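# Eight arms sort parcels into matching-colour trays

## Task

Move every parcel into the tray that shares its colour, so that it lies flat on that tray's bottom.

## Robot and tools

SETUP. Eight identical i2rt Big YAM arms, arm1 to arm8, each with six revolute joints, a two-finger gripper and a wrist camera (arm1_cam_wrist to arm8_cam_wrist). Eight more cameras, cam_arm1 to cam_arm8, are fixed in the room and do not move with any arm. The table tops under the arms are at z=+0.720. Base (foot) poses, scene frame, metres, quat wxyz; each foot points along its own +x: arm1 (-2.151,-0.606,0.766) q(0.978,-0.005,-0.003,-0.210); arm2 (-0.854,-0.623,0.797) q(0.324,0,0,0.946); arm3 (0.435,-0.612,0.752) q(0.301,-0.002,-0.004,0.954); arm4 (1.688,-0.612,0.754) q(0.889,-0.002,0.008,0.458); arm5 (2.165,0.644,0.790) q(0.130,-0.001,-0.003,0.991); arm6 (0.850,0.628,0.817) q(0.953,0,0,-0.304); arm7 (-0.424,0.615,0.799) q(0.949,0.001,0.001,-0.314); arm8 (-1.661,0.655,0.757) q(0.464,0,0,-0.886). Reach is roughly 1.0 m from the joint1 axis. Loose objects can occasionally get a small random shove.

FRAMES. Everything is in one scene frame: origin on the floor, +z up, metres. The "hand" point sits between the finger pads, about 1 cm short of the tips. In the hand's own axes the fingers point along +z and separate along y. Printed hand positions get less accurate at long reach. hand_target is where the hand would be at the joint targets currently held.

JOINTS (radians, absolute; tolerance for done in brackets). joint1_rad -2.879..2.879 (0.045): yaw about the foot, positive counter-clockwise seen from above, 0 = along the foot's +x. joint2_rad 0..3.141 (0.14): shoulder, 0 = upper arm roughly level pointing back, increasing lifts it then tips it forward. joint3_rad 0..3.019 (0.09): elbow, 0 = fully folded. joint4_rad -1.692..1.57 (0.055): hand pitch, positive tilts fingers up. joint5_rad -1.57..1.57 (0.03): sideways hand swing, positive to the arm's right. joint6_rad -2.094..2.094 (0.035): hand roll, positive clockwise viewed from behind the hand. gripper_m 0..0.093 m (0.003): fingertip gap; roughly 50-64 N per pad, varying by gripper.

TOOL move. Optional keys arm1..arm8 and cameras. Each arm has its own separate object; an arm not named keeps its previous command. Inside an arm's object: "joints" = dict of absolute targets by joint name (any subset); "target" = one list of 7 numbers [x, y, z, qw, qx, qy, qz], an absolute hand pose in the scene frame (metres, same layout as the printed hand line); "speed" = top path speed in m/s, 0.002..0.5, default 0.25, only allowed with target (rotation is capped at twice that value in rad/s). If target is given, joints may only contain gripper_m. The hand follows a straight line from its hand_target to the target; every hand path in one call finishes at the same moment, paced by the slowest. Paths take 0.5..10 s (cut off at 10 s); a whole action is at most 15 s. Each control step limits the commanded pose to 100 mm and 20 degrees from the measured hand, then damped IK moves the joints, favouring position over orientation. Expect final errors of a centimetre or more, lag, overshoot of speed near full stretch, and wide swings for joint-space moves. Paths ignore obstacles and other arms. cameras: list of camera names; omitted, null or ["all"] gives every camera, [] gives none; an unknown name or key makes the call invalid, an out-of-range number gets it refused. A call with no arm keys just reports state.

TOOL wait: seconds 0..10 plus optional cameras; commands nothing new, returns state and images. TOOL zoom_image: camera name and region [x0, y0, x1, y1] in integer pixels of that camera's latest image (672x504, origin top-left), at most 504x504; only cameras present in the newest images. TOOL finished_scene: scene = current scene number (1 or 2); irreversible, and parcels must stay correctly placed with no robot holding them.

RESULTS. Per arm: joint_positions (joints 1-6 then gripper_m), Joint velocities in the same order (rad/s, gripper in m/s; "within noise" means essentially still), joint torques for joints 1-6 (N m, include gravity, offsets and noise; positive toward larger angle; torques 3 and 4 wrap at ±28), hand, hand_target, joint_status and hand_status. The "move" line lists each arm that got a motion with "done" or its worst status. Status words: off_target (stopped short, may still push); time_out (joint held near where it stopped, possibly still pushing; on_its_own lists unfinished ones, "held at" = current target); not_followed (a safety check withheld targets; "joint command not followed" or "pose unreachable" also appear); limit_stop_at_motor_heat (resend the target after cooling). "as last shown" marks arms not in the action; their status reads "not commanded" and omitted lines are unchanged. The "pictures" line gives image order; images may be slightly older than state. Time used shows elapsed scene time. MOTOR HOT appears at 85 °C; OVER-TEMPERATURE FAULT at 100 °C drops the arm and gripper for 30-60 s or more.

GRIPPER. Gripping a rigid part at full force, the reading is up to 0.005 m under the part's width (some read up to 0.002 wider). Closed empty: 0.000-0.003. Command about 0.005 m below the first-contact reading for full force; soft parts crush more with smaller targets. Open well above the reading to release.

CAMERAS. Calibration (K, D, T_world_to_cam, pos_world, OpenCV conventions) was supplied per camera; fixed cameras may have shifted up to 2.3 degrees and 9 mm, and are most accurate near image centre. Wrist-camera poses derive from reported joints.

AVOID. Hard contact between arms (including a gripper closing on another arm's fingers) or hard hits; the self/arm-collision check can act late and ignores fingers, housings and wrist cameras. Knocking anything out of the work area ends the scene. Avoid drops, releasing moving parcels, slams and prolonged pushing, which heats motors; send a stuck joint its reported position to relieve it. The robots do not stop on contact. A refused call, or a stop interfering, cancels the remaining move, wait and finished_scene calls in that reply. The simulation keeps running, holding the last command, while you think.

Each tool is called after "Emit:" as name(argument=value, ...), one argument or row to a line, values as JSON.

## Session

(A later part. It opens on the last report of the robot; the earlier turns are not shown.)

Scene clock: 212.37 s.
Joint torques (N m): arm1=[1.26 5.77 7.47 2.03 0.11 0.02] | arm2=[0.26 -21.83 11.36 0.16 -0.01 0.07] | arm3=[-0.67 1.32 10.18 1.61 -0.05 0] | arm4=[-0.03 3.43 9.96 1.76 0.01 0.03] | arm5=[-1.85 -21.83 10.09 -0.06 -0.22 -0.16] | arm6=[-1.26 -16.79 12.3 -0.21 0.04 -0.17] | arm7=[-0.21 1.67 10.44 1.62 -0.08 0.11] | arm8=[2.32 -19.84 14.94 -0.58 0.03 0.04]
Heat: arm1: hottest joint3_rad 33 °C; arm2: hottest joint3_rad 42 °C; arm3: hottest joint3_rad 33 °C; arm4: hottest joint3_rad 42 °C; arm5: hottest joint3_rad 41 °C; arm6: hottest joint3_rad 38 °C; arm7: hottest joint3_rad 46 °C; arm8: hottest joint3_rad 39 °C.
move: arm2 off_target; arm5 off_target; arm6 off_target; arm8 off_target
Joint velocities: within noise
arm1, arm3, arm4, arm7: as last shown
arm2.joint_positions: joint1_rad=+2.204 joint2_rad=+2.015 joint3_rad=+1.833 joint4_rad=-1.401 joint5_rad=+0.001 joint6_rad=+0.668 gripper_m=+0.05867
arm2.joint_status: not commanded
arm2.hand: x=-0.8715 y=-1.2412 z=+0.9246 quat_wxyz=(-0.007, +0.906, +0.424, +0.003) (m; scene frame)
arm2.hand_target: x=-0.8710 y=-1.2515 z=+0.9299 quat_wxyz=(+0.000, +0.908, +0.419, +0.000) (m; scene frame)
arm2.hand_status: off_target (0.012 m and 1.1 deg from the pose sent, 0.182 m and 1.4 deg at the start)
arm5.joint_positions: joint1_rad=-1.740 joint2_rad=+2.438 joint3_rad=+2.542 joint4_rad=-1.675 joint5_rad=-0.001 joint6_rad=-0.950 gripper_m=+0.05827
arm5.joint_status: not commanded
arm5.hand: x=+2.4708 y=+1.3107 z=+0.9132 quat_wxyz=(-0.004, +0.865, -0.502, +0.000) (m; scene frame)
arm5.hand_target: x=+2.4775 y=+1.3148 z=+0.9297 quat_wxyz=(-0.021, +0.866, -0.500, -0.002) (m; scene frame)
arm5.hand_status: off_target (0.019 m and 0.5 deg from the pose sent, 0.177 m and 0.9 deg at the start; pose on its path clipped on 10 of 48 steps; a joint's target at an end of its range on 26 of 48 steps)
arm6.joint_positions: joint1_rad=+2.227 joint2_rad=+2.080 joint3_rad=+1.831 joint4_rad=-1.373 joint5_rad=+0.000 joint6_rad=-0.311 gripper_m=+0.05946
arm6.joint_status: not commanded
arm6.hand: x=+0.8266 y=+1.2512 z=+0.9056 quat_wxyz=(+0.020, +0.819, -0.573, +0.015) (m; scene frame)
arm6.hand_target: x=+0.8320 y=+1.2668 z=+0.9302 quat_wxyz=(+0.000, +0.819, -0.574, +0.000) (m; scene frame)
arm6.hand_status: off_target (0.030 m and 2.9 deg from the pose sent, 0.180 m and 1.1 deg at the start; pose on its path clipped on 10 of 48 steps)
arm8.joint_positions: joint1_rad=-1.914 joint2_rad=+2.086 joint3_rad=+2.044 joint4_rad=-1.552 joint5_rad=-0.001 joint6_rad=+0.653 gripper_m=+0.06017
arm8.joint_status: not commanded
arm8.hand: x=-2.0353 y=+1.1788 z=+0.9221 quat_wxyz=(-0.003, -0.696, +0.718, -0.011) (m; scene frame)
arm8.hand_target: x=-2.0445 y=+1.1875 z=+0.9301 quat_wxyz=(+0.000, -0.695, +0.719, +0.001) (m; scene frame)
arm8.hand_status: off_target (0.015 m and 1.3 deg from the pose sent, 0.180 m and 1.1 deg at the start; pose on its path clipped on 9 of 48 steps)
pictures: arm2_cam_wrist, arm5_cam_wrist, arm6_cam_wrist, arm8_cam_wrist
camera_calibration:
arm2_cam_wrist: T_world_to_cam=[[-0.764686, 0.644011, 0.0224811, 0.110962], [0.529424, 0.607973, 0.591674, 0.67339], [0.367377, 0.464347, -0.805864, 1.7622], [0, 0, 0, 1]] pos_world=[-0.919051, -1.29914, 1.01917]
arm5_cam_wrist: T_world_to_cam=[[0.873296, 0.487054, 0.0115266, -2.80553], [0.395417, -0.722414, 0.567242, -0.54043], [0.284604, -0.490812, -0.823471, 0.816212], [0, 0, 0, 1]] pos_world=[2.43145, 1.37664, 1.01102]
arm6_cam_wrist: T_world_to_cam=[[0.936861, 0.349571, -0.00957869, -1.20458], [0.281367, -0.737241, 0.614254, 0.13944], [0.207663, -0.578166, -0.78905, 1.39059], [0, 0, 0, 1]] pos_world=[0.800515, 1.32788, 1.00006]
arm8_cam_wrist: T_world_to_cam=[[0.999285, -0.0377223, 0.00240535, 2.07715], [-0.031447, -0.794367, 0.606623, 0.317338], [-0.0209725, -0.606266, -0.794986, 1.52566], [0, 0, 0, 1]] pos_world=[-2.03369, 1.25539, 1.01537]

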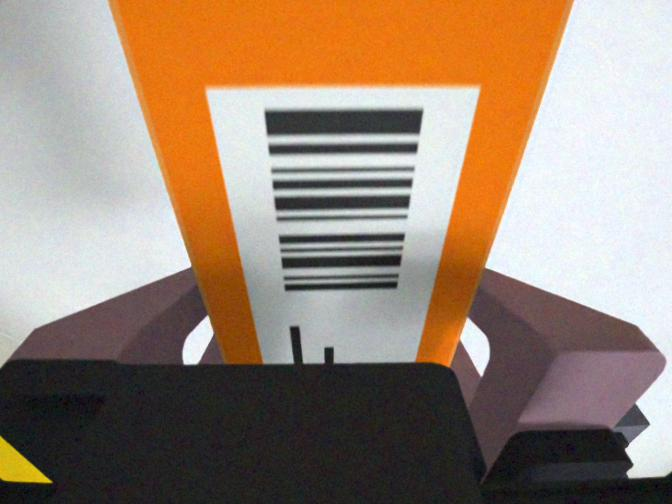

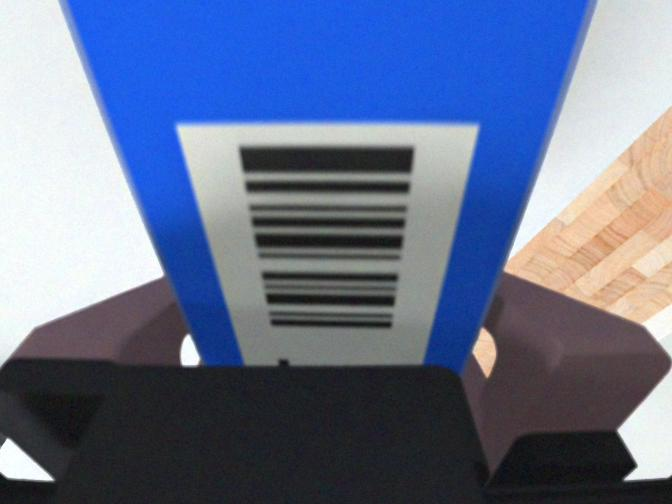

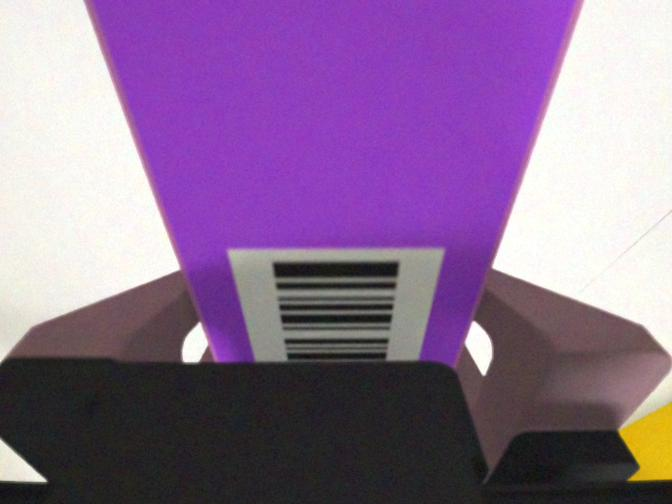

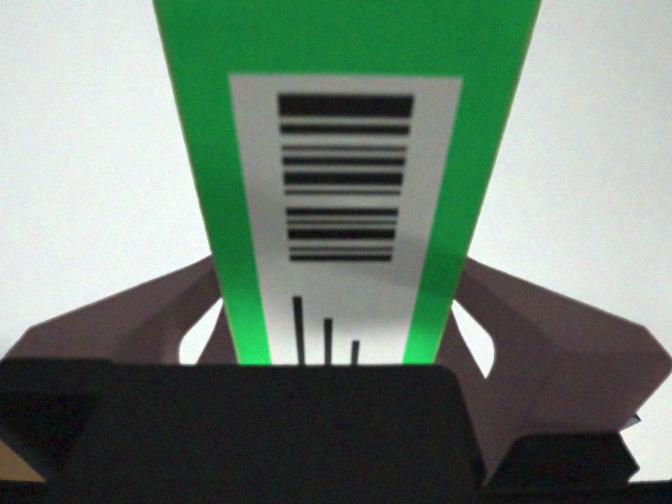

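Emit:
move(
  arm8={"joints":{"joint2_rad":0.8,"joint3_rad":1.5,"joint4_rad":-1.6,"joint5_rad":0}},
  arm6={"joints":{"joint2_rad":0.8,"joint3_rad":1.5,"joint4_rad":-1.6,"joint5_rad":0}},
  arm5={"joints":{"joint2_rad":0.8,"joint3_rad":1.5,"joint4_rad":-1.6,"joint5_rad":0}},
  arm2={"joints":{"joint2_rad":0.8,"joint3_rad":1.5,"joint4_rad":-1.6,"joint5_rad":0}},
  cameras=[],
)

Emit:
move(
  arm8={"joints":{"joint1_rad":0.396,"joint6_rad":-0.209}},
  arm6={"joints":{"joint1_rad":-1.246,"joint6_rad":-0.293}},
  arm5={"joints":{"joint1_rad":1.508,"joint6_rad":-0.323}},
  arm2={"joints":{"joint1_rad":-2.023,"joint6_rad":0.459}},
  arm1={"joints":{"joint1_rad":1.468,"joint2_rad":0.8,"joint3_rad":1.5,"joint4_rad":-1.6,"joint5_rad":0,"joint6_rad":-0.525,"gripper_m":0.093}},
  arm4={"joints":{"joint1_rad":0.215,"joint2_rad":0.8,"joint3_rad":1.5,"joint4_rad":-1.6,"joint5_rad":0,"joint6_rad":-0.405,"gripper_m":0.093}},
  arm3={"joints":{"joint1_rad":0.154,"joint2_rad":0.8,"joint3_rad":1.5,"joint4_rad":-1.6,"joint5_rad":0,"joint6_rad":-0.457,"gripper_m":0.093}},
  cameras=[],
)

Emit:
move(
  arm8={"target":[-1.8,0.0,0.93,0,0.7071,0.7071,0],"speed":0.4},
  arm6={"target":[0.66,0.0,0.93,0,0.7071,0.7071,0],"speed":0.4},
  arm5={"target":[1.95,0.0,0.93,0,0.7071,0.7071,0],"speed":0.4},
  arm2={"target":[-0.2,-0.3,0.93,0,0,1,0],"speed":0.4},
  cameras=["cam_arm2","cam_arm3"],
)

Emit:
move(
  arm8={"target":[-1.8,0.0,0.778,0,0.7071,0.7071,0],"speed":0.25},
  arm6={"target":[0.66,0.0,0.778,0,0.7071,0.7071,0],"speed":0.25},
  arm5={"target":[1.95,0.0,0.778,0,0.7071,0.7071,0],"speed":0.25},
  arm2={"target":[-0.2,-0.3,0.778,0,0,1,0],"speed":0.25},
  cameras=[],
)

Emit:
move(
  arm8={"target":[-1.8,0.0,0.753,0,0.7071,0.7071,0],"speed":0.12},
  arm6={"target":[0.66,0.0,0.753,0,0.7071,0.7071,0],"speed":0.12},
  arm5={"target":[1.95,0.0,0.753,0,0.7071,0.7071,0],"speed":0.12},
  arm2={"target":[-0.2,-0.3,0.753,0,0,1,0],"speed":0.12},
  cameras=["cam_arm3","cam_arm6","cam_arm4","cam_arm1"],
)

Scene clock: 242.73 s.
Joint torques (N m): arm1=[1.67 5.71 7.53 2.02 0.1 0.01] | arm2=[0.26 -1.08 7.6 1.42 0 0.03] | arm3=[-0.44 1.32 10.14 1.61 -0.05 0] | arm4=[-0.03 3.49 9.95 1.76 0.01 0.03] | arm5=[-1.08 0.09 6.43 1.46 -0.16 -0.11] | arm6=[-1.26 0.15 8.12 0.96 0.02 -0.15] | arm7=[-0.44 1.55 10.43 1.63 -0.09 0.13] | arm8=[2.26 0.15 8.66 0.7 0.01 0.01]
Heat: arm1: hottest joint3_rad 33 °C; arm2: hottest joint3_rad 40 °C; arm3: hottest joint3_rad 33 °C; arm4: hottest joint3_rad 42 °C; arm5: hottest joint3_rad 40 °C; arm6: hottest joint3_rad 38 °C; arm7: hottest joint3_rad 46 °C; arm8: hottest joint3_rad 40 °C.
move: arm2 done; arm5 done; arm6 done; arm8 done
Joint velocities: within noise
arm1, arm3, arm4, arm7: as last shown
arm2.joint_positions: joint1_rad=+2.204 joint2_rad=+0.799 joint3_rad=+1.499 joint4_rad=-1.594 joint5_rad=+0.001 joint6_rad=+0.668 gripper_m=+0.05866
arm2.joint_status: all done
arm2.hand: x=-0.8615 y=-0.8759 z=+1.3007 quat_wxyz=(+0.296, +0.854, +0.400, -0.149) (m; scene frame)
arm2.hand_target: x=-0.8611 y=-0.8751 z=+1.3001 quat_wxyz=(+0.295, +0.858, +0.396, -0.146) (m; scene frame)
arm2.hand_status: not commanded
arm5.joint_positions: joint1_rad=-1.740 joint2_rad=+0.801 joint3_rad=+1.494 joint4_rad=-1.606 joint5_rad=-0.001 joint6_rad=-0.950 gripper_m=+0.05827
arm5.joint_status: all done
arm5.hand: x=+2.2679 y=+0.8692 z=+1.2911 quat_wxyz=(-0.325, +0.818, -0.474, -0.031) (m; scene frame)
arm5.hand_target: x=+2.2695 y=+0.8689 z=+1.2951 quat_wxyz=(-0.331, +0.817, -0.472, -0.029) (m; scene frame)
arm5.hand_status: not commanded
arm6.joint_positions: joint1_rad=+2.227 joint2_rad=+0.801 joint3_rad=+1.494 joint4_rad=-1.595 joint5_rad=+0.000 joint6_rad=-0.311 gripper_m=+0.05946
arm6.joint_status: all done
arm6.hand: x=+0.8411 y=+0.8815 z=+1.3176 quat_wxyz=(-0.261, +0.774, -0.541, -0.198) (m; scene frame)
arm6.hand_target: x=+0.8435 y=+0.8798 z=+1.3201 quat_wxyz=(-0.264, +0.773, -0.542, -0.197) (m; scene frame)
arm6.hand_status: not commanded
arm8.joint_positions: joint1_rad=-1.914 joint2_rad=+0.798 joint3_rad=+1.502 joint4_rad=-1.594 joint5_rad=-0.001 joint6_rad=+0.653 gripper_m=+0.06016
arm8.joint_status: all done
arm8.hand: x=-1.8075 y=+0.8608 z=+1.2624 quat_wxyz=(+0.048, -0.656, +0.677, +0.330) (m; scene frame)
arm8.hand_target: x=-1.8081 y=+0.8601 z=+1.2601 quat_wxyz=(+0.046, -0.656, +0.679, +0.325) (m; scene frame)
arm8.hand_status: not commanded
pictures: none
No camera images: "cameras" was empty.

Scene clock: 245.60 s.
Joint torques (N m): arm1=[2.43 0.5 8.85 0.85 0 -0.04] | arm2=[-0.44 -2.08 8.06 1.4 -0.01 -0.21] | arm3=[-1.67 -3.02 11.92 0.61 -0.29 -0.2] | arm4=[1.32 -0.62 11.95 0.88 -0.17 -0.02] | arm5=[0.09 -0.44 6.87 1.46 -0.13 0.05] | arm6=[-1.26 0.26 8.12 0.95 0.01 0] | arm7=[-0.32 1.55 10.44 1.62 -0.08 0.12] | arm8=[2.43 0.09 8.68 0.65 -0.05 -0.09]
Heat: arm1: hottest joint3_rad 33 °C; arm2: hottest joint3_rad 40 °C; arm3: hottest joint3_rad 33 °C; arm4: hottest joint3_rad 42 °C; arm5: hottest joint3_rad 40 °C; arm6: hottest joint3_rad 38 °C; arm7: hottest joint3_rad 46 °C; arm8: hottest joint3_rad 40 °C.
move: arm1 done; arm2 done; arm3 done; arm4 done; arm5 done; arm6 done; arm8 done
Joint velocities: within noise
arm1.joint_positions: joint1_rad=+1.456 joint2_rad=+0.797 joint3_rad=+1.486 joint4_rad=-1.587 joint5_rad=+0.002 joint6_rad=-0.517 gripper_m=+0.09314
arm1.joint_status: all done
arm1.hand: x=-2.0220 y=-0.3835 z=+1.2634 quat_wxyz=(-0.317, +0.662, -0.675, -0.079) (m; scene frame)
arm1.hand_target: x=-2.0260 y=-0.3836 z=+1.2670 quat_wxyz=(-0.316, +0.669, -0.668, -0.080) (m; scene frame)
arm1.hand_status: not commanded
arm2.joint_positions: joint1_rad=-2.015 joint2_rad=+0.808 joint3_rad=+1.494 joint4_rad=-1.594 joint5_rad=+0.001 joint6_rad=+0.472 gripper_m=+0.05883
arm2.joint_status: all done
arm2.hand: x=-0.6249 y=-0.5090 z=+1.2966 quat_wxyz=(-0.290, -0.003, -0.946, -0.147) (m; scene frame)
arm2.hand_target: x=-0.6280 y=-0.5126 z=+1.3004 quat_wxyz=(-0.295, -0.001, -0.944, -0.146) (m; scene frame)
arm2.hand_status: not commanded
arm3.joint_positions: joint1_rad=+0.168 joint2_rad=+0.808 joint3_rad=+1.459 joint4_rad=-1.589 joint5_rad=+0.004 joint6_rad=-0.441 gripper_m=+0.09306
arm3.joint_status: all done
arm3.hand: x=+0.1995 y=-0.5029 z=+1.2356 quat_wxyz=(-0.138, +0.951, +0.000, -0.278) (m; scene frame)
arm3.hand_target: x=+0.2067 y=-0.5034 z=+1.2539 quat_wxyz=(-0.148, +0.945, +0.002, -0.293) (m; scene frame)
arm3.hand_status: not commanded
arm4.joint_positions: joint1_rad=+0.201 joint2_rad=+0.803 joint3_rad=+1.469 joint4_rad=-1.588 joint5_rad=+0.002 joint6_rad=-0.397 gripper_m=+0.09312
arm4.joint_status: all done
arm4.hand: x=+1.7984 y=-0.3726 z=+1.2399 quat_wxyz=(-0.289, +0.664, -0.680, -0.117) (m; scene frame)
arm4.hand_target: x=+1.7929 y=-0.3753 z=+1.2531 quat_wxyz=(-0.298, +0.669, -0.670, -0.123) (m; scene frame)
arm4.hand_status: not commanded
arm5.joint_positions: joint1_rad=+1.500 joint2_rad=+0.809 joint3_rad=+1.491 joint4_rad=-1.606 joint5_rad=-0.001 joint6_rad=-0.333 gripper_m=+0.05834
arm5.joint_status: all done
arm5.hand: x=+2.0798 y=+0.4009 z=+1.2844 quat_wxyz=(+0.139, +0.671, +0.672, -0.282) (m; scene frame)
arm5.hand_target: x=+2.0824 y=+0.4025 z=+1.2916 quat_wxyz=(+0.146, +0.669, +0.668, -0.291) (m; scene frame)
arm5.hand_status: not commanded
arm6.joint_positions: joint1_rad=-1.237 joint2_rad=+0.802 joint3_rad=+1.494 joint4_rad=-1.595 joint5_rad=+0.000 joint6_rad=-0.301 gripper_m=+0.05952
arm6.joint_status: all done
arm6.hand: x=+0.7790 y=+0.3850 z=+1.3176 quat_wxyz=(-0.155, -0.662, -0.674, +0.289) (m; scene frame)
arm6.hand_target: x=+0.7773 y=+0.3875 z=+1.3201 quat_wxyz=(-0.155, -0.668, -0.668, +0.290) (m; scene frame)
arm6.hand_status: not commanded
arm7.joint_positions: joint1_rad=-0.316 joint2_rad=+0.535 joint3_rad=+1.368 joint4_rad=-1.177 joint5_rad=-0.073 joint6_rad=-0.126 gripper_m=+0.09396
arm7.joint_status: not commanded
arm7.hand: x=-0.2873 y=+0.4416 z=+1.3804 quat_wxyz=(-0.508, -0.311, -0.757, +0.270) (m; scene frame)
arm7.hand_target: x=-0.2897 y=+0.4449 z=+1.3917 quat_wxyz=(-0.517, -0.307, -0.750, +0.275) (m; scene frame)
arm7.hand_status: not commanded
arm8.joint_positions: joint1_rad=+0.391 joint2_rad=+0.800 joint3_rad=+1.502 joint4_rad=-1.594 joint5_rad=-0.002 joint6_rad=-0.202 gripper_m=+0.06023
arm8.joint_status: all done
arm8.hand: x=-1.7153 y=+0.4090 z=+1.2625 quat_wxyz=(-0.183, -0.671, -0.662, +0.279) (m; scene frame)
arm8.hand_target: x=-1.7140 y=+0.4096 z=+1.2606 quat_wxyz=(-0.180, -0.668, -0.667, +0.276) (m; scene frame)
arm8.hand_status: not commanded
pictures: none
No camera images: "cameras" was empty.

Scene clock: 248.77 s.
Joint torques (N m): arm1=[2.14 0.21 8.92 0.92 0 -0.03] | arm2=[-0.21 -26.93 11.96 0.14 0.05 -0.18] | arm3=[-1.67 -3.02 11.92 0.64 -0.3 -0.19] | arm4=[1.26 -0.62 11.95 0.88 -0.17 -0.02] | arm5=[-0.32 -19.84 10.17 -0.23 -0.15 0.05] | arm6=[-1.32 -16.15 12.63 -0.21 -0.01 -0.02] | arm7=[-0.26 1.49 10.44 1.57 -0.09 0.12] | arm8=[2.37 -20.89 14.89 -0.65 -0.03 -0.09]
Heat: arm1: hottest joint3_rad 34 °C; arm2: hottest joint3_rad 41 °C; arm3: hottest joint3_rad 33 °C; arm4: hottest joint3_rad 43 °C; arm5: hottest joint3_rad 41 °C; arm6: hottest joint3_rad 38 °C; arm7: hottest joint3_rad 46 °C; arm8: hottest joint3_rad 41 °C.
move: arm2 off_target; arm5 off_target; arm6 off_target; arm8 off_target
Joint velocities: within noise
arm1, arm3, arm4, arm7: as last shown
arm2.joint_positions: joint1_rad=-2.015 joint2_rad=+2.390 joint3_rad=+2.474 joint4_rad=-1.670 joint5_rad=+0.001 joint6_rad=+0.472 gripper_m=+0.05884
arm2.joint_status: not commanded
arm2.hand: x=-0.2091 y=-0.2996 z=+0.9232 quat_wxyz=(+0.007, -0.003, -1.000, +0.004) (m; scene frame)
arm2.hand_target: x=-0.2005 y=-0.3003 z=+0.9298 quat_wxyz=(-0.003, +0.000, -1.000, -0.001) (m; scene frame)
arm2.hand_status: off_target (0.011 m and 0.9 deg from the pose sent, 0.599 m and 38.0 deg at the start; a joint's target at an end of its range on 27 of 95 steps)
arm3.hand_target: x=+0.2067 y=-0.5034 z=+1.2539 quat_wxyz=(-0.148, +0.945, +0.001, -0.293) (m; scene frame)
arm5.joint_positions: joint1_rad=+1.503 joint2_rad=+2.184 joint3_rad=+2.089 joint4_rad=-1.518 joint5_rad=+0.000 joint6_rad=-0.330 gripper_m=+0.05835
arm5.joint_status: not commanded
arm5.hand: x=+1.9493 y=+0.0138 z=+0.9050 quat_wxyz=(-0.010, +0.706, +0.708, +0.022) (m; scene frame)
arm5.hand_target: x=+1.9504 y=+0.0012 z=+0.9301 quat_wxyz=(+0.000, +0.707, +0.707, +0.000) (m; scene frame)
arm5.hand_status: off_target (0.029 m and 2.8 deg from the pose sent, 0.551 m and 36.6 deg at the start)
arm6.joint_positions: joint1_rad=-1.237 joint2_rad=+2.116 joint3_rad=+1.911 joint4_rad=-1.406 joint5_rad=+0.000 joint6_rad=-0.301 gripper_m=+0.05952
arm6.joint_status: not commanded
arm6.hand: x=+0.6704 y=+0.0137 z=+0.9126 quat_wxyz=(+0.010, -0.701, -0.713, -0.018) (m; scene frame)
arm6.hand_target: x=+0.6603 y=+0.0010 z=+0.9301 quat_wxyz=(+0.000, -0.707, -0.707, +0.000) (m; scene frame)
arm6.hand_status: off_target (0.024 m and 2.5 deg from the pose sent, 0.559 m and 38.2 deg at the start)
arm8.joint_positions: joint1_rad=+0.391 joint2_rad=+2.143 joint3_rad=+2.123 joint4_rad=-1.584 joint5_rad=-0.002 joint6_rad=-0.202 gripper_m=+0.06022
arm8.joint_status: not commanded
arm8.hand: x=-1.8014 y=+0.0128 z=+0.9165 quat_wxyz=(+0.008, -0.711, -0.703, -0.014) (m; scene frame)
arm8.hand_target: x=-1.7998 y=+0.0008 z=+0.9301 quat_wxyz=(+0.000, -0.707, -0.707, +0.001) (m; scene frame)
arm8.hand_status: off_target (0.019 m and 2.0 deg from the pose sent, 0.534 m and 39.0 deg at the start)
pictures: cam_arm2, cam_arm3

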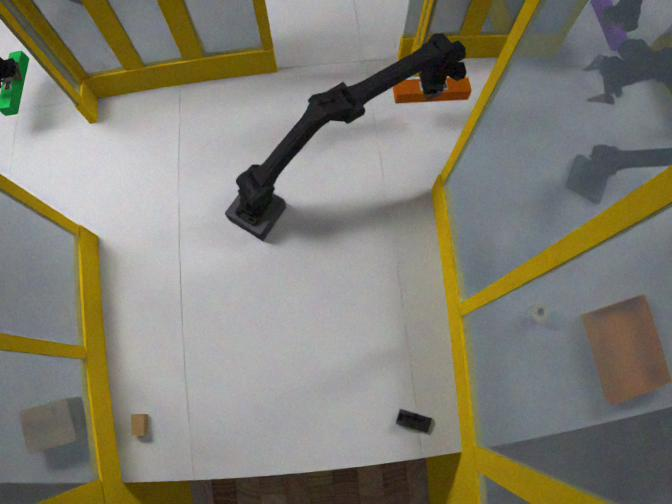

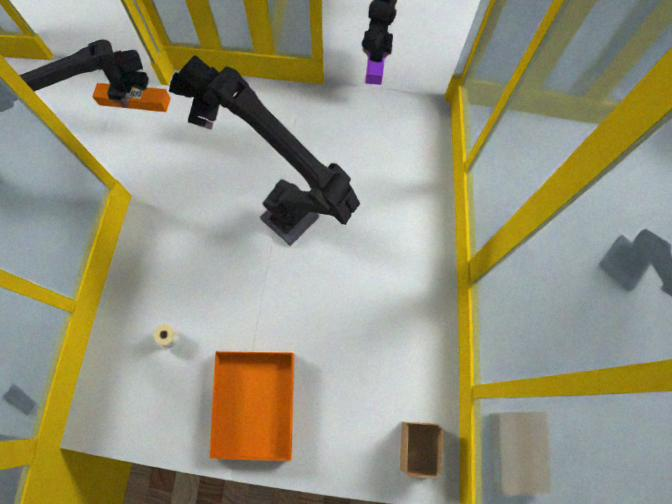

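Scene clock: 250.23 s.
Joint torques (N m): arm1=[2.08 0.26 9.01 0.84 0.01 -0.05] | arm2=[-0.26 -28.51 8.85 0.87 0.04 -0.18] | arm3=[-1.67 -3.14 11.95 0.62 -0.3 -0.19] | arm4=[1.32 -0.62 11.95 0.88 -0.17 -0.02] | arm5=[0.03 -20.72 6.71 0.76 -0.11 0.04] | arm6=[-1.32 -17.67 8.61 0.49 -0.01 -0.02] | arm7=[-0.26 1.61 10.5 1.61 -0.08 0.12] | arm8=[2.32 -21.89 10.03 0.23 -0.04 -0.09]
Heat: arm1: hottest joint3_rad 34 °C; arm2: hottest joint3_rad 41 °C; arm3: hottest joint3_rad 33 °C; arm4: hottest joint3_rad 44 °C; arm5: hottest joint3_rad 41 °C; arm6: hottest joint3_rad 38 °C; arm7: hottest joint3_rad 46 °C; arm8: hottest joint3_rad 41 °C.
move: arm2 done; arm5 off_target; arm6 off_target; arm8 done
Joint velocities: within noise
arm1, arm3, arm4, arm7: as last shown
arm2.joint_positions: joint1_rad=-2.015 joint2_rad=+2.451 joint3_rad=+2.208 joint4_rad=-1.343 joint5_rad=+0.001 joint6_rad=+0.472 gripper_m=+0.05884
arm2.joint_status: not commanded
arm2.hand: x=-0.2069 y=-0.2984 z=+0.7791 quat_wxyz=(+0.007, -0.003, -1.000, +0.003) (m; scene frame)
arm2.hand_target: x=-0.2002 y=-0.3001 z=+0.7781 quat_wxyz=(+0.000, +0.000, -1.000, +0.000) (m; scene frame)
arm2.hand_status: done (0.007 m and 0.9 deg from the pose sent, 0.146 m and 0.9 deg at the start)
arm5.joint_positions: joint1_rad=+1.503 joint2_rad=+2.297 joint3_rad=+1.904 joint4_rad=-1.214 joint5_rad=+0.000 joint6_rad=-0.330 gripper_m=+0.05835
arm5.joint_status: not commanded
arm5.hand: x=+1.9490 y=+0.0122 z=+0.7620 quat_wxyz=(-0.009, +0.706, +0.708, +0.020) (m; scene frame)
arm5.hand_target: x=+1.9502 y=+0.0004 z=+0.7781 quat_wxyz=(+0.000, +0.707, +0.707, +0.000) (m; scene frame)
arm5.hand_status: off_target (0.020 m and 2.5 deg from the pose sent, 0.128 m and 2.8 deg at the start)
arm6.joint_positions: joint1_rad=-1.237 joint2_rad=+2.267 joint3_rad=+1.776 joint4_rad=-1.114 joint5_rad=+0.000 joint6_rad=-0.301 gripper_m=+0.05952
arm6.joint_status: not commanded
arm6.hand: x=+0.6691 y=+0.0092 z=+0.7687 quat_wxyz=(+0.008, -0.701, -0.713, -0.015) (m; scene frame)
arm6.hand_target: x=+0.6601 y=+0.0004 z=+0.7782 quat_wxyz=(+0.000, -0.707, -0.707, +0.000) (m; scene frame)
arm6.hand_status: off_target (0.016 m and 2.2 deg from the pose sent, 0.136 m and 2.5 deg at the start)
arm8.joint_positions: joint1_rad=+0.391 joint2_rad=+2.228 joint3_rad=+1.901 joint4_rad=-1.259 joint5_rad=-0.002 joint6_rad=-0.202 gripper_m=+0.06022
arm8.joint_status: not commanded
arm8.hand: x=-1.8030 y=+0.0054 z=+0.7786 quat_wxyz=(+0.003, -0.712, -0.703, -0.006) (m; scene frame)
arm8.hand_target: x=-1.7999 y=+0.0000 z=+0.7781 quat_wxyz=(+0.000, -0.707, -0.707, +0.000) (m; scene frame)
arm8.hand_status: done (0.006 m and 1.1 deg from the pose sent, 0.139 m and 2.0 deg at the start)
pictures: none
No camera images: "cameras" was empty.

Scene clock: 251.37 s.
Joint torques (N m): arm1=[1.9 0.38 8.9 0.85 -0.02 -0.05] | arm2=[-0.26 -26.99 8.14 0.94 0.04 -0.18] | arm3=[-1.85 -3.14 11.96 0.62 -0.3 -0.19] | arm4=[1.32 -0.62 11.95 0.88 -0.17 -0.01] | arm5=[-0.56 -19.25 6.23 0.88 -0.09 0.03] | arm6=[-1.32 -16.26 7.68 0.55 -0.01 -0.02] | arm7=[-0.32 1.61 10.45 1.61 -0.09 0.11] | arm8=[2.43 -20.84 9.16 0.35 -0.03 -0.11]
Heat: arm1: hottest joint3_rad 34 °C; arm2: hottest joint3_rad 41 °C; arm3: hottest joint3_rad 33 °C; arm4: hottest joint3_rad 44 °C; arm5: hottest joint3_rad 41 °C; arm6: hottest joint3_rad 38 °C; arm7: hottest joint3_rad 46 °C; arm8: hottest joint3_rad 41 °C.
move: arm2 off_target; arm5 done; arm6 done; arm8 off_target
Joint velocities: within noise
arm1, arm3, arm4, arm7: as last shown
arm2.joint_positions: joint1_rad=-2.015 joint2_rad=+2.463 joint3_rad=+2.196 joint4_rad=-1.298 joint5_rad=+0.001 joint6_rad=+0.472 gripper_m=+0.05884
arm2.joint_status: not commanded
arm2.hand: x=-0.2023 y=-0.2960 z=+0.7661 quat_wxyz=(-0.003, -0.003, -1.000, -0.001) (m; scene frame)
arm2.hand_target: x=-0.2003 y=-0.3001 z=+0.7532 quat_wxyz=(+0.000, +0.000, -1.000, +0.000) (m; scene frame)
arm2.hand_status: off_target (0.014 m and 0.5 deg from the pose sent, 0.027 m and 0.9 deg at the start)
arm5.joint_positions: joint1_rad=+1.503 joint2_rad=+2.306 joint3_rad=+1.896 joint4_rad=-1.168 joint5_rad=+0.000 joint6_rad=-0.330 gripper_m=+0.05835
arm5.joint_status: not commanded
arm5.hand: x=+1.9468 y=+0.0059 z=+0.7535 quat_wxyz=(-0.002, +0.706, +0.708, +0.007) (m; scene frame)
arm5.hand_target: x=+1.9500 y=+0.0001 z=+0.7530 quat_wxyz=(+0.000, +0.707, +0.707, +0.000) (m; scene frame)
arm5.hand_status: done (0.007 m and 0.8 deg from the pose sent, 0.015 m and 2.5 deg at the start)
arm6.joint_positions: joint1_rad=-1.237 joint2_rad=+2.283 joint3_rad=+1.776 joint4_rad=-1.070 joint5_rad=+0.000 joint6_rad=-0.301 gripper_m=+0.05952
arm6.joint_status: not commanded
arm6.hand: x=+0.6668 y=+0.0016 z=+0.7584 quat_wxyz=(+0.002, -0.701, -0.713, -0.003) (m; scene frame)
arm6.hand_target: x=+0.6601 y=+0.0002 z=+0.7530 quat_wxyz=(+0.000, -0.707, -0.707, +0.000) (m; scene frame)
arm6.hand_status: done (0.009 m and 1.0 deg from the pose sent, 0.020 m and 2.2 deg at the start)
arm8.joint_positions: joint1_rad=+0.391 joint2_rad=+2.237 joint3_rad=+1.885 joint4_rad=-1.210 joint5_rad=-0.002 joint6_rad=-0.202 gripper_m=+0.06022
arm8.joint_status: not commanded
arm8.hand: x=-1.8040 y=+0.0005 z=+0.7671 quat_wxyz=(-0.004, -0.712, -0.703, +0.004) (m; scene frame)
arm8.hand_target: x=-1.7999 y=+0.0003 z=+0.7533 quat_wxyz=(+0.000, -0.707, -0.707, +0.000) (m; scene frame)
arm8.hand_status: off_target (0.015 m and 1.0 deg from the pose sent, 0.026 m and 1.1 deg at the start)
pictures: cam_arm1, cam_arm3, cam_arm4, cam_arm6

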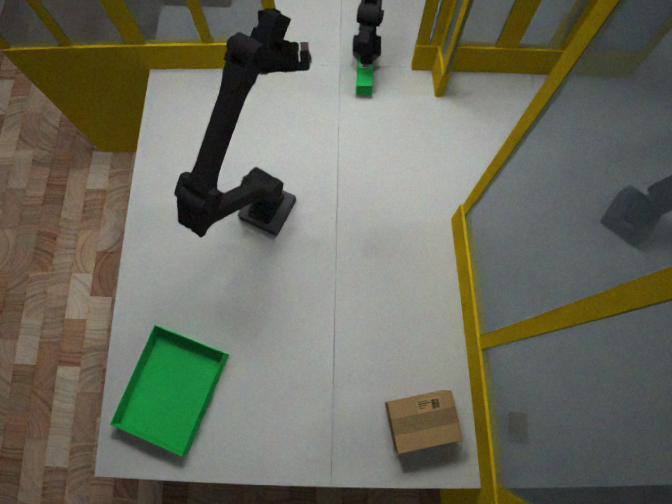

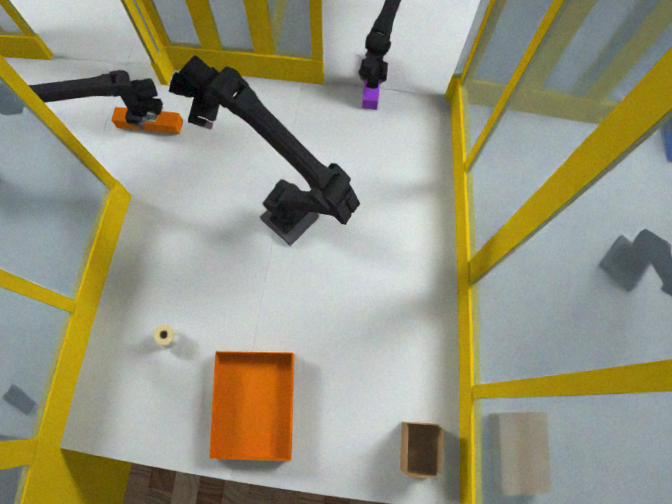

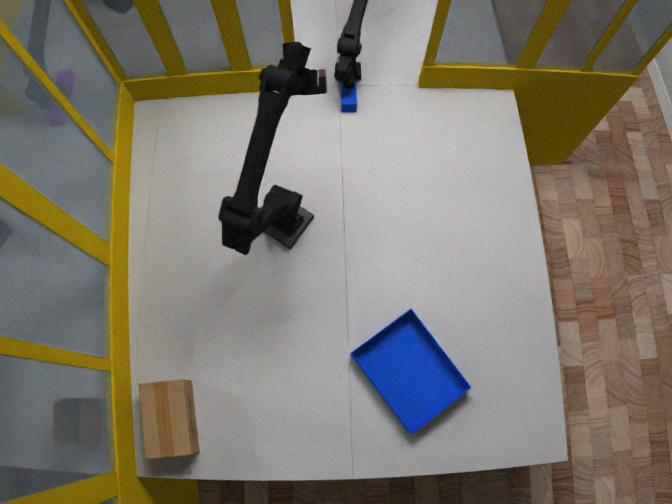

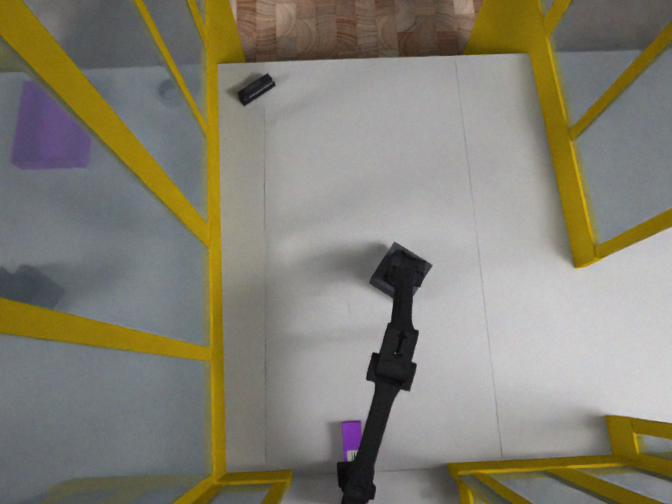

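Emit:
move(
  arm8={"target":[-1.8,0.0,0.742,0,0.7071,0.7071,0],"speed":0.1},
  arm6={"target":[0.66,0.0,0.747,0,0.7071,0.7071,0],"speed":0.1},
  arm2={"target":[-0.2,-0.3,0.742,0,0,1,0],"speed":0.1},
  cameras=[],
)

Emit:
move(
  arm8={"joints":{"gripper_m":0.093}},
  arm6={"joints":{"gripper_m":0.093}},
  arm5={"joints":{"gripper_m":0.093}},
  arm2={"joints":{"gripper_m":0.093}},
  cameras=[],
)

Emit:
move(
  arm8={"target":[-1.8,0.0,0.92,0,0.7071,0.7071,0],"speed":0.35},
  arm6={"target":[0.66,0.0,0.92,0,0.7071,0.7071,0],"speed":0.35},
  arm5={"target":[1.95,0.0,0.92,0,0.7071,0.7071,0],"speed":0.35},
  arm2={"target":[-0.2,-0.3,0.92,0,0,1,0],"speed":0.35},
  cameras=[],
)

Emit:
move(
  arm8={"joints":{"joint2_rad":0.6,"joint3_rad":1.4,"joint4_rad":-1.5}},
  arm6={"joints":{"joint2_rad":0.6,"joint3_rad":1.4,"joint4_rad":-1.5}},
  arm5={"joints":{"joint2_rad":0.6,"joint3_rad":1.4,"joint4_rad":-1.5}},
  arm2={"joints":{"joint2_rad":0.6,"joint3_rad":1.4,"joint4_rad":-1.5}},
  cameras=[],
)

Emit:
move(
  arm1={"target":[-1.795,0.0,0.87,0,-0.7071,0.7071,0],"speed":0.4},
  arm4={"target":[1.95,0.0,0.87,0,-0.7071,0.7071,0],"speed":0.4},
  arm3={"target":[-0.2,-0.3,0.87,0,1,0,0],"speed":0.4},
  cameras=["arm1_cam_wrist","arm4_cam_wrist","arm3_cam_wrist"],
)

Scene clock: 274.33 s.
Joint torques (N m): arm1=[2.02 0.03 9.07 0.92 0 -0.05] | arm2=[-0.26 -26.93 8.08 0.92 0.04 -0.18] | arm3=[-1.79 -3.02 11.99 0.64 -0.29 -0.2] | arm4=[1.26 -0.62 11.95 0.88 -0.17 -0.02] | arm5=[-0.44 -18.73 6.34 0.73 -0.11 0.01] | arm6=[-1.32 -16.09 7.46 0.55 -0.01 -0.02] | arm7=[-0.44 1.73 10.45 1.62 -0.09 0.11] | arm8=[2.43 -21.07 9.07 0.32 -0.03 -0.09]
Heat: arm1: hottest joint3_rad 36 °C; arm2: hottest joint2_rad 39 °C; arm3: hottest joint3_rad 34 °C; arm4: hottest joint3_rad 47 °C; arm5: hottest joint2_rad 39 °C; arm6: hottest joint3_rad 37 °C; arm7: hottest joint3_rad 47 °C; arm8: hottest joint3_rad 39 °C.
move: arm2 off_target; arm6 done; arm8 off_target
Joint velocities: within noise
arm1, arm3, arm4, arm5, arm7: as last shown
arm2.joint_positions: joint1_rad=-2.015 joint2_rad=+2.475 joint3_rad=+2.189 joint4_rad=-1.279 joint5_rad=+0.001 joint6_rad=+0.472 gripper_m=+0.05884
arm2.joint_status: not commanded
arm2.hand: x=-0.2020 y=-0.2959 z=+0.7555 quat_wxyz=(-0.003, -0.003, -1.000, -0.001) (m; scene frame)
arm2.hand_target: x=-0.2004 y=-0.3001 z=+0.7420 quat_wxyz=(+0.000, +0.000, -1.000, +0.000) (m; scene frame)
arm2.hand_status: off_target (0.014 m and 0.5 deg from the pose sent, 0.024 m and 0.5 deg at the start)
arm5.hand_target: x=+1.9501 y=+0.0002 z=+0.7530 quat_wxyz=(+0.000, +0.707, +0.707, +0.000) (m; scene frame)
arm6.joint_positions: joint1_rad=-1.237 joint2_rad=+2.289 joint3_rad=+1.776 joint4_rad=-1.059 joint5_rad=+0.000 joint6_rad=-0.301 gripper_m=+0.05952
arm6.joint_status: not commanded
arm6.hand: x=+0.6665 y=+0.0004 z=+0.7543 quat_wxyz=(+0.001, -0.701, -0.713, -0.001) (m; scene frame)
arm6.hand_target: x=+0.6601 y=+0.0003 z=+0.7470 quat_wxyz=(+0.000, -0.707, -0.707, +0.000) (m; scene frame)
arm6.hand_status: done (0.010 m and 1.0 deg from the pose sent, 0.013 m and 1.0 deg at the start)
arm8.joint_positions: joint1_rad=+0.391 joint2_rad=+2.249 joint3_rad=+1.876 joint4_rad=-1.188 joint5_rad=-0.002 joint6_rad=-0.202 gripper_m=+0.06022
arm8.joint_status: not commanded
arm8.hand: x=-1.8041 y=+0.0004 z=+0.7557 quat_wxyz=(-0.004, -0.712, -0.703, +0.004) (m; scene frame)
arm8.hand_target: x=-1.7999 y=+0.0002 z=+0.7422 quat_wxyz=(+0.000, -0.707, -0.707, +0.000) (m; scene frame)
arm8.hand_status: off_target (0.014 m and 0.9 deg from the pose sent, 0.025 m and 1.0 deg at the start)
pictures: none
No camera images: "cameras" was empty.

Scene clock: 274.97 s.
Joint torques (N m): arm1=[2.32 0.21 8.92 0.88 -0.02 -0.04] | arm2=[-0.26 -26.93 8.08 0.92 0.03 -0.18] | arm3=[-1.67 -3.02 11.96 0.64 -0.3 -0.18] | arm4=[1.26 -0.62 11.95 0.88 -0.17 -0.02] | arm5=[-0.15 -19.31 6.45 0.65 -0.12 0.06] | arm6=[-1.32 -16.09 7.45 0.57 -0.01 -0.02] | arm7=[-0.32 1.67 10.45 1.57 -0.1 0.12] | arm8=[2.61 -20.89 9.05 0.34 -0.04 -0.09]
Heat: arm1: hottest joint3_rad 36 °C; arm2: hottest joint2_rad 39 °C; arm3: hottest joint3_rad 34 °C; arm4: hottest joint3_rad 47 °C; arm5: hottest joint2_rad 39 °C; arm6: hottest joint3_rad 37 °C; arm7: hottest joint3_rad 47 °C; arm8: hottest joint3_rad 39 °C.
move: arm2 done; arm5 done; arm6 done; arm8 done
Joint velocities: within noise
arm1, arm3, arm4, arm7: as last shown
arm2.joint_positions: joint1_rad=-2.015 joint2_rad=+2.475 joint3_rad=+2.189 joint4_rad=-1.279 joint5_rad=+0.001 joint6_rad=+0.472 gripper_m=+0.09281
arm2.joint_status: all done
arm2.hand: x=-0.2020 y=-0.2959 z=+0.7555 quat_wxyz=(-0.003, -0.003, -1.000, -0.001) (m; scene frame)
arm2.hand_target: x=-0.2004 y=-0.3001 z=+0.7420 quat_wxyz=(+0.000, +0.000, -1.000, +0.000) (m; scene frame)
arm2.hand_status: not commanded
arm3.hand_target: x=+0.2067 y=-0.5033 z=+1.2539 quat_wxyz=(-0.148, +0.945, +0.001, -0.293) (m; scene frame)
arm5.joint_positions: joint1_rad=+1.503 joint2_rad=+2.306 joint3_rad=+1.896 joint4_rad=-1.168 joint5_rad=+0.000 joint6_rad=-0.330 gripper_m=+0.09279
arm5.joint_status: all done
arm5.hand: x=+1.9468 y=+0.0059 z=+0.7535 quat_wxyz=(-0.002, +0.706, +0.708, +0.007) (m; scene frame)
arm5.hand_target: x=+1.9501 y=+0.0002 z=+0.7530 quat_wxyz=(+0.000, +0.707, +0.707, +0.000) (m; scene frame)
arm5.hand_status: not commanded
arm6.joint_positions: joint1_rad=-1.237 joint2_rad=+2.289 joint3_rad=+1.776 joint4_rad=-1.059 joint5_rad=+0.000 joint6_rad=-0.301 gripper_m=+0.09279
arm6.joint_status: all done
arm6.hand: x=+0.6665 y=+0.0004 z=+0.7543 quat_wxyz=(+0.001, -0.701, -0.713, -0.001) (m; scene frame)
arm6.hand_target: x=+0.6601 y=+0.0003 z=+0.7470 quat_wxyz=(+0.000, -0.707, -0.707, +0.000) (m; scene frame)
arm6.hand_status: not commanded
arm8.joint_positions: joint1_rad=+0.391 joint2_rad=+2.249 joint3_rad=+1.876 joint4_rad=-1.188 joint5_rad=-0.002 joint6_rad=-0.202 gripper_m=+0.09283
arm8.joint_status: all done
arm8.hand: x=-1.8041 y=+0.0004 z=+0.7557 quat_wxyz=(-0.004, -0.712, -0.703, +0.004) (m; scene frame)
arm8.hand_target: x=-1.7999 y=+0.0002 z=+0.7422 quat_wxyz=(+0.000, -0.707, -0.707, +0.000) (m; scene frame)
arm8.hand_status: not commanded
pictures: none
No camera images: "cameras" was empty.

Scene clock: 277.00 s.
Joint torques (N m): arm1=[2.26 0.56 8.96 0.94 -0.02 -0.04] | arm2=[-0.26 -26.64 12.01 0.13 0.05 -0.18] | arm3=[-1.73 -3.19 11.95 0.65 -0.29 -0.18] | arm4=[1.32 -0.62 11.95 0.88 -0.17 -0.02] | arm5=[0.21 -18.55 9.87 -0.02 -0.12 0.05] | arm6=[-1.38 -16.97 12.21 -0.21 -0.01 -0.02] | arm7=[-0.38 1.61 10.41 1.57 -0.1 0.12] | arm8=[2.43 -19.66 14.69 -0.59 -0.02 -0.09]
Heat: arm1: hottest joint3_rad 37 °C; arm2: hottest joint2_rad 39 °C; arm3: hottest joint3_rad 34 °C; arm4: hottest joint3_rad 47 °C; arm5: hottest joint2_rad 39 °C; arm6: hottest joint3_rad 37 °C; arm7: hottest joint3_rad 47 °C; arm8: hottest joint3_rad 40 °C.
move: arm2 done; arm5 off_target; arm6 off_target; arm8 off_target
Joint velocities: within noise
arm1, arm3, arm4, arm7: as last shown
arm2.joint_positions: joint1_rad=-2.015 joint2_rad=+2.388 joint3_rad=+2.450 joint4_rad=-1.650 joint5_rad=+0.001 joint6_rad=+0.472 gripper_m=+0.09292
arm2.joint_status: not commanded
arm2.hand: x=-0.2092 y=-0.2997 z=+0.9154 quat_wxyz=(+0.007, -0.003, -1.000, +0.004) (m; scene frame)
arm2.hand_target: x=-0.2004 y=-0.3002 z=+0.9199 quat_wxyz=(-0.001, +0.000, -1.000, +0.000) (m; scene frame)
arm2.hand_status: done (0.010 m and 1.0 deg from the pose sent, 0.164 m and 0.5 deg at the start; pose on its path clipped on 8 of 61 steps)
arm5.joint_positions: joint1_rad=+1.503 joint2_rad=+2.176 joint3_rad=+2.075 joint4_rad=-1.494 joint5_rad=+0.000 joint6_rad=-0.330 gripper_m=+0.09288
arm5.joint_status: not commanded
arm5.hand: x=+1.9487 y=+0.0120 z=+0.9047 quat_wxyz=(-0.006, +0.706, +0.708, +0.014) (m; scene frame)
arm5.hand_target: x=+1.9503 y=+0.0007 z=+0.9201 quat_wxyz=(+0.000, +0.707, +0.707, +0.000) (m; scene frame)
arm5.hand_status: off_target (0.019 m and 1.8 deg from the pose sent, 0.167 m and 0.8 deg at the start; pose on its path clipped on 7 of 61 steps)
arm6.joint_positions: joint1_rad=-1.237 joint2_rad=+2.130 joint3_rad=+1.898 joint4_rad=-1.384 joint5_rad=+0.000 joint6_rad=-0.301 gripper_m=+0.09289
arm6.joint_status: not commanded
arm6.hand: x=+0.6703 y=+0.0133 z=+0.8988 quat_wxyz=(+0.011, -0.701, -0.713, -0.020) (m; scene frame)
arm6.hand_target: x=+0.6603 y=+0.0011 z=+0.9201 quat_wxyz=(+0.000, -0.707, -0.707, +0.000) (m; scene frame)
arm6.hand_status: off_target (0.027 m and 2.8 deg from the pose sent, 0.166 m and 1.0 deg at the start; pose on its path clipped on 9 of 61 steps)
arm8.joint_positions: joint1_rad=+0.391 joint2_rad=+2.130 joint3_rad=+2.098 joint4_rad=-1.557 joint5_rad=-0.002 joint6_rad=-0.202 gripper_m=+0.09292
arm8.joint_status: not commanded
arm8.hand: x=-1.8014 y=+0.0129 z=+0.9159 quat_wxyz=(+0.004, -0.712, -0.703, -0.008) (m; scene frame)
arm8.hand_target: x=-1.7998 y=+0.0006 z=+0.9201 quat_wxyz=(+0.000, -0.707, -0.707, +0.001) (m; scene frame)
arm8.hand_status: off_target (0.014 m and 1.2 deg from the pose sent, 0.164 m and 0.9 deg at the start; pose on its path clipped on 8 of 61 steps)
pictures: none
No camera images: "cameras" was empty.

Scene clock: 279.20 s.
Joint torques (N m): arm1=[2.08 0.26 8.94 0.87 0 -0.04] | arm2=[-0.26 2.67 6.95 2.06 0.03 -0.21] | arm3=[-1.67 -3.02 11.95 0.62 -0.3 -0.19] | arm4=[1.26 -0.62 11.95 0.88 -0.17 -0.01] | arm5=[-0.56 3.6 6.04 1.28 -0.13 0.06] | arm6=[-1.38 2.55 7.41 1.07 0 0] | arm7=[-0.5 1.61 10.45 1.61 -0.09 0.13] | arm8=[2.49 3.14 7.95 1.4 -0.02 -0.1]
Heat: arm1: hottest joint3_rad 37 °C; arm2: hottest joint2_rad 39 °C; arm3: hottest joint3_rad 34 °C; arm4: hottest joint3_rad 47 °C; arm5: hottest joint2_rad 39 °C; arm6: hottest joint3_rad 37 °C; arm7: hottest joint3_rad 47 °C; arm8: hottest joint3_rad 39 °C.
move: arm2 done; arm5 done; arm6 done; arm8 done
Joint velocities: within noise
arm1, arm3, arm4, arm7: as last shown
arm2.joint_positions: joint1_rad=-2.015 joint2_rad=+0.596 joint3_rad=+1.402 joint4_rad=-1.507 joint5_rad=+0.001 joint6_rad=+0.472 gripper_m=+0.09292
arm2.joint_status: all done
arm2.hand: x=-0.6758 y=-0.5346 z=+1.3137 quat_wxyz=(-0.376, -0.003, -0.907, -0.190) (m; scene frame)
arm2.hand_target: x=-0.6729 y=-0.5346 z=+1.3133 quat_wxyz=(-0.378, -0.001, -0.907, -0.187) (m; scene frame)
arm2.hand_status: not commanded
arm5.joint_positions: joint1_rad=+1.503 joint2_rad=+0.595 joint3_rad=+1.396 joint4_rad=-1.494 joint5_rad=+0.000 joint6_rad=-0.330 gripper_m=+0.09289
arm5.joint_status: all done
arm5.hand: x=+2.0974 y=+0.4506 z=+1.3051 quat_wxyz=(+0.186, +0.641, +0.641, -0.378) (m; scene frame)
arm5.hand_target: x=+2.0986 y=+0.4496 z=+1.3048 quat_wxyz=(+0.188, +0.643, +0.642, -0.374) (m; scene frame)
arm5.hand_status: not commanded
arm6.joint_positions: joint1_rad=-1.237 joint2_rad=+0.603 joint3_rad=+1.398 joint4_rad=-1.492 joint5_rad=+0.000 joint6_rad=-0.301 gripper_m=+0.09290
arm6.joint_status: all done
arm6.hand: x=+0.7927 y=+0.4322 z=+1.3329 quat_wxyz=(-0.200, -0.635, -0.646, +0.373) (m; scene frame)
arm6.hand_target: x=+0.7917 y=+0.4352 z=+1.3332 quat_wxyz=(-0.199, -0.641, -0.641, +0.372) (m; scene frame)
arm6.hand_status: not commanded
arm8.joint_positions: joint1_rad=+0.391 joint2_rad=+0.600 joint3_rad=+1.404 joint4_rad=-1.507 joint5_rad=-0.002 joint6_rad=-0.202 gripper_m=+0.09292
arm8.joint_status: all done
arm8.hand: x=-1.7039 y=+0.4601 z=+1.2742 quat_wxyz=(-0.230, -0.645, -0.638, +0.352) (m; scene frame)
arm8.hand_target: x=-1.7032 y=+0.4583 z=+1.2735 quat_wxyz=(-0.230, -0.641, -0.641, +0.354) (m; scene frame)
arm8.hand_status: not commanded
pictures: none
No camera images: "cameras" was empty.

Scene clock: 282.00 s.
Joint torques (N m): arm1=[1.38 -20.01 12.44 -0.23 -0.07 -0.08] | arm2=[-0.26 2.67 6.95 2.06 0.03 -0.21] | arm3=[-2.08 -24.35 14.26 -0.38 -0.29 -0.22] | arm4=[1.44 -17.03 14.39 -0.27 -0.01 0] | arm5=[-0.21 3.6 5.96 1.35 -0.1 0.05] | arm6=[-1.32 2.55 7.43 1.07 0 0.01] | arm7=[-0.44 1.61 10.44 1.54 -0.09 0.11] | arm8=[2.37 3.14 7.94 1.43 -0.03 -0.09]
Heat: arm1: hottest joint3_rad 37 °C; arm2: hottest joint3_rad 39 °C; arm3: hottest joint3_rad 34 °C; arm4: hottest joint3_rad 47 °C; arm5: hottest joint3_rad 39 °C; arm6: hottest joint3_rad 37 °C; arm7: hottest joint3_rad 47 °C; arm8: hottest joint3_rad 39 °C.
move: arm1 off_target; arm3 off_target; arm4 off_target
Joint velocities: within noise
arm1.joint_positions: joint1_rad=+1.456 joint2_rad=+2.249 joint3_rad=+2.169 joint4_rad=-1.496 joint5_rad=-0.005 joint6_rad=-0.526 gripper_m=+0.09314
arm1.joint_status: not commanded
arm1.hand: x=-1.7970 y=-0.0113 z=+0.8673 quat_wxyz=(+0.006, +0.702, -0.712, +0.003) (m; scene frame)
arm1.hand_target: x=-1.7952 y=-0.0004 z=+0.8701 quat_wxyz=(-0.001, +0.707, -0.707, +0.000) (m; scene frame)
arm1.hand_status: off_target (0.012 m and 1.1 deg from the pose sent, 0.594 m and 38.1 deg at the start)
arm2, arm5, arm6, arm8: as last shown
arm3.joint_positions: joint1_rad=+0.166 joint2_rad=+2.281 joint3_rad=+2.228 joint4_rad=-1.546 joint5_rad=-0.004 joint6_rad=-0.443 gripper_m=+0.09306
arm3.joint_status: not commanded
arm3.hand: x=-0.1925 y=-0.3141 z=+0.8570 quat_wxyz=(+0.005, +1.000, -0.001, +0.015) (m; scene frame)
arm3.hand_target: x=-0.1991 y=-0.3003 z=+0.8702 quat_wxyz=(-0.001, +1.000, +0.000, -0.001) (m; scene frame)
arm3.hand_status: off_target (0.021 m and 1.8 deg from the pose sent, 0.578 m and 36.2 deg at the start)
arm4.joint_positions: joint1_rad=+0.204 joint2_rad=+2.105 joint3_rad=+1.961 joint4_rad=-1.429 joint5_rad=+0.005 joint6_rad=-0.397 gripper_m=+0.09312
arm4.joint_status: not commanded
arm4.hand: x=+1.9525 y=-0.0156 z=+0.8659 quat_wxyz=(+0.008, +0.701, -0.714, +0.002) (m; scene frame)
arm4.hand_target: x=+1.9496 y=-0.0006 z=+0.8702 quat_wxyz=(-0.001, +0.707, -0.707, +0.000) (m; scene frame)
arm4.hand_status: off_target (0.016 m and 1.4 deg from the pose sent, 0.547 m and 36.4 deg at the start)
arm7.joint_positions: joint1_rad=-0.316 joint2_rad=+0.535 joint3_rad=+1.368 joint4_rad=-1.177 joint5_rad=-0.073 joint6_rad=-0.126 gripper_m=+0.09396
arm7.joint_status: not commanded
arm7.hand: x=-0.2873 y=+0.4416 z=+1.3804 quat_wxyz=(-0.508, -0.311, -0.757, +0.270) (m; scene frame)
arm7.hand_target: x=-0.2897 y=+0.4449 z=+1.3917 quat_wxyz=(-0.517, -0.307, -0.750, +0.275) (m; scene frame)
arm7.hand_status: not commanded
pictures: arm1_cam_wrist, arm3_cam_wrist, arm4_cam_wrist
camera_calibration:
arm1_cam_wrist: T_world_to_cam=[[0.999549, -0.0288627, -0.00827022, 1.80408], [-0.018579, -0.810977, 0.584783, -0.545055], [-0.0235853, -0.584366, -0.811147, 0.781201], [0, 0, 0, 1]] pos_world=[-1.79497, 0.0665515, 0.967329]
arm3_cam_wrist: T_world_to_cam=[[0.00628474, 0.99998, -0.0000016852, 0.314162], [0.795338, -0.00499757, 0.606145, -0.362033], [0.606133, -0.00381081, -0.795354, 0.921104], [0, 0, 0, 1]] pos_world=[-0.272348, -0.312455, 0.952049]
arm4_cam_wrist: T_world_to_cam=[[0.999985, -0.0044539, 0.0033245, -1.95804], [-0.00555768, -0.805715, 0.592278, -0.509839], [0.0000406515, -0.592287, -0.805727, 0.813208], [0, 0, 0, 1]] pos_world=[1.95515, 0.0621465, 0.963699]

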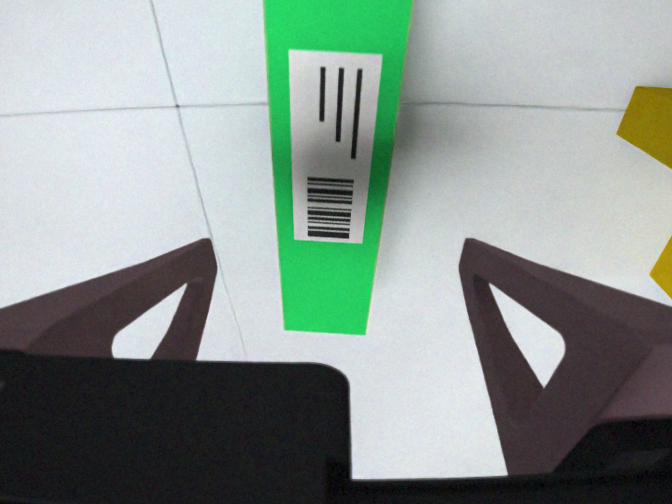

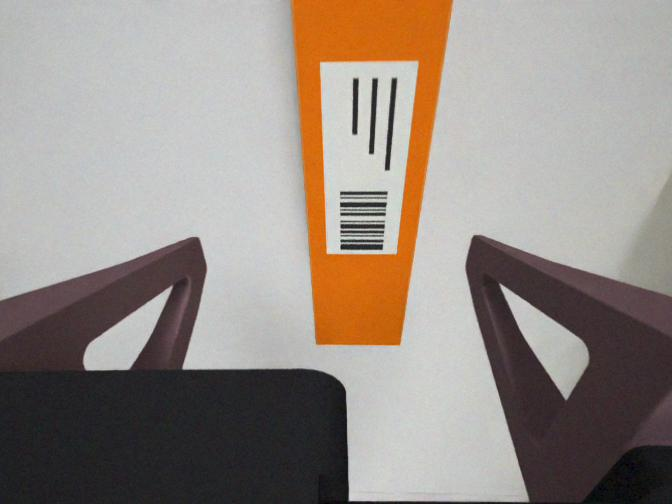

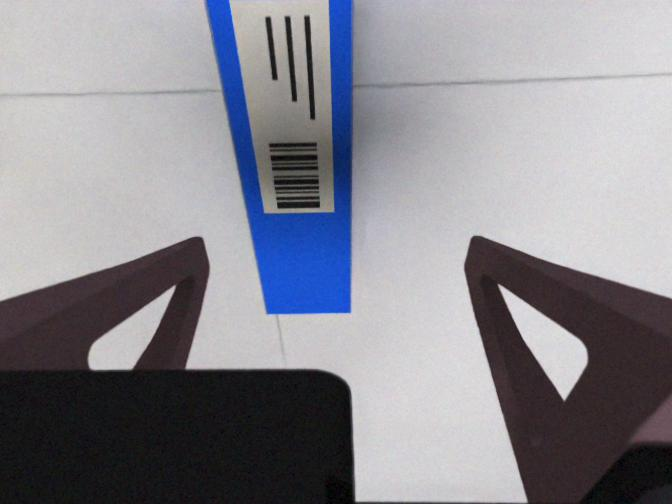

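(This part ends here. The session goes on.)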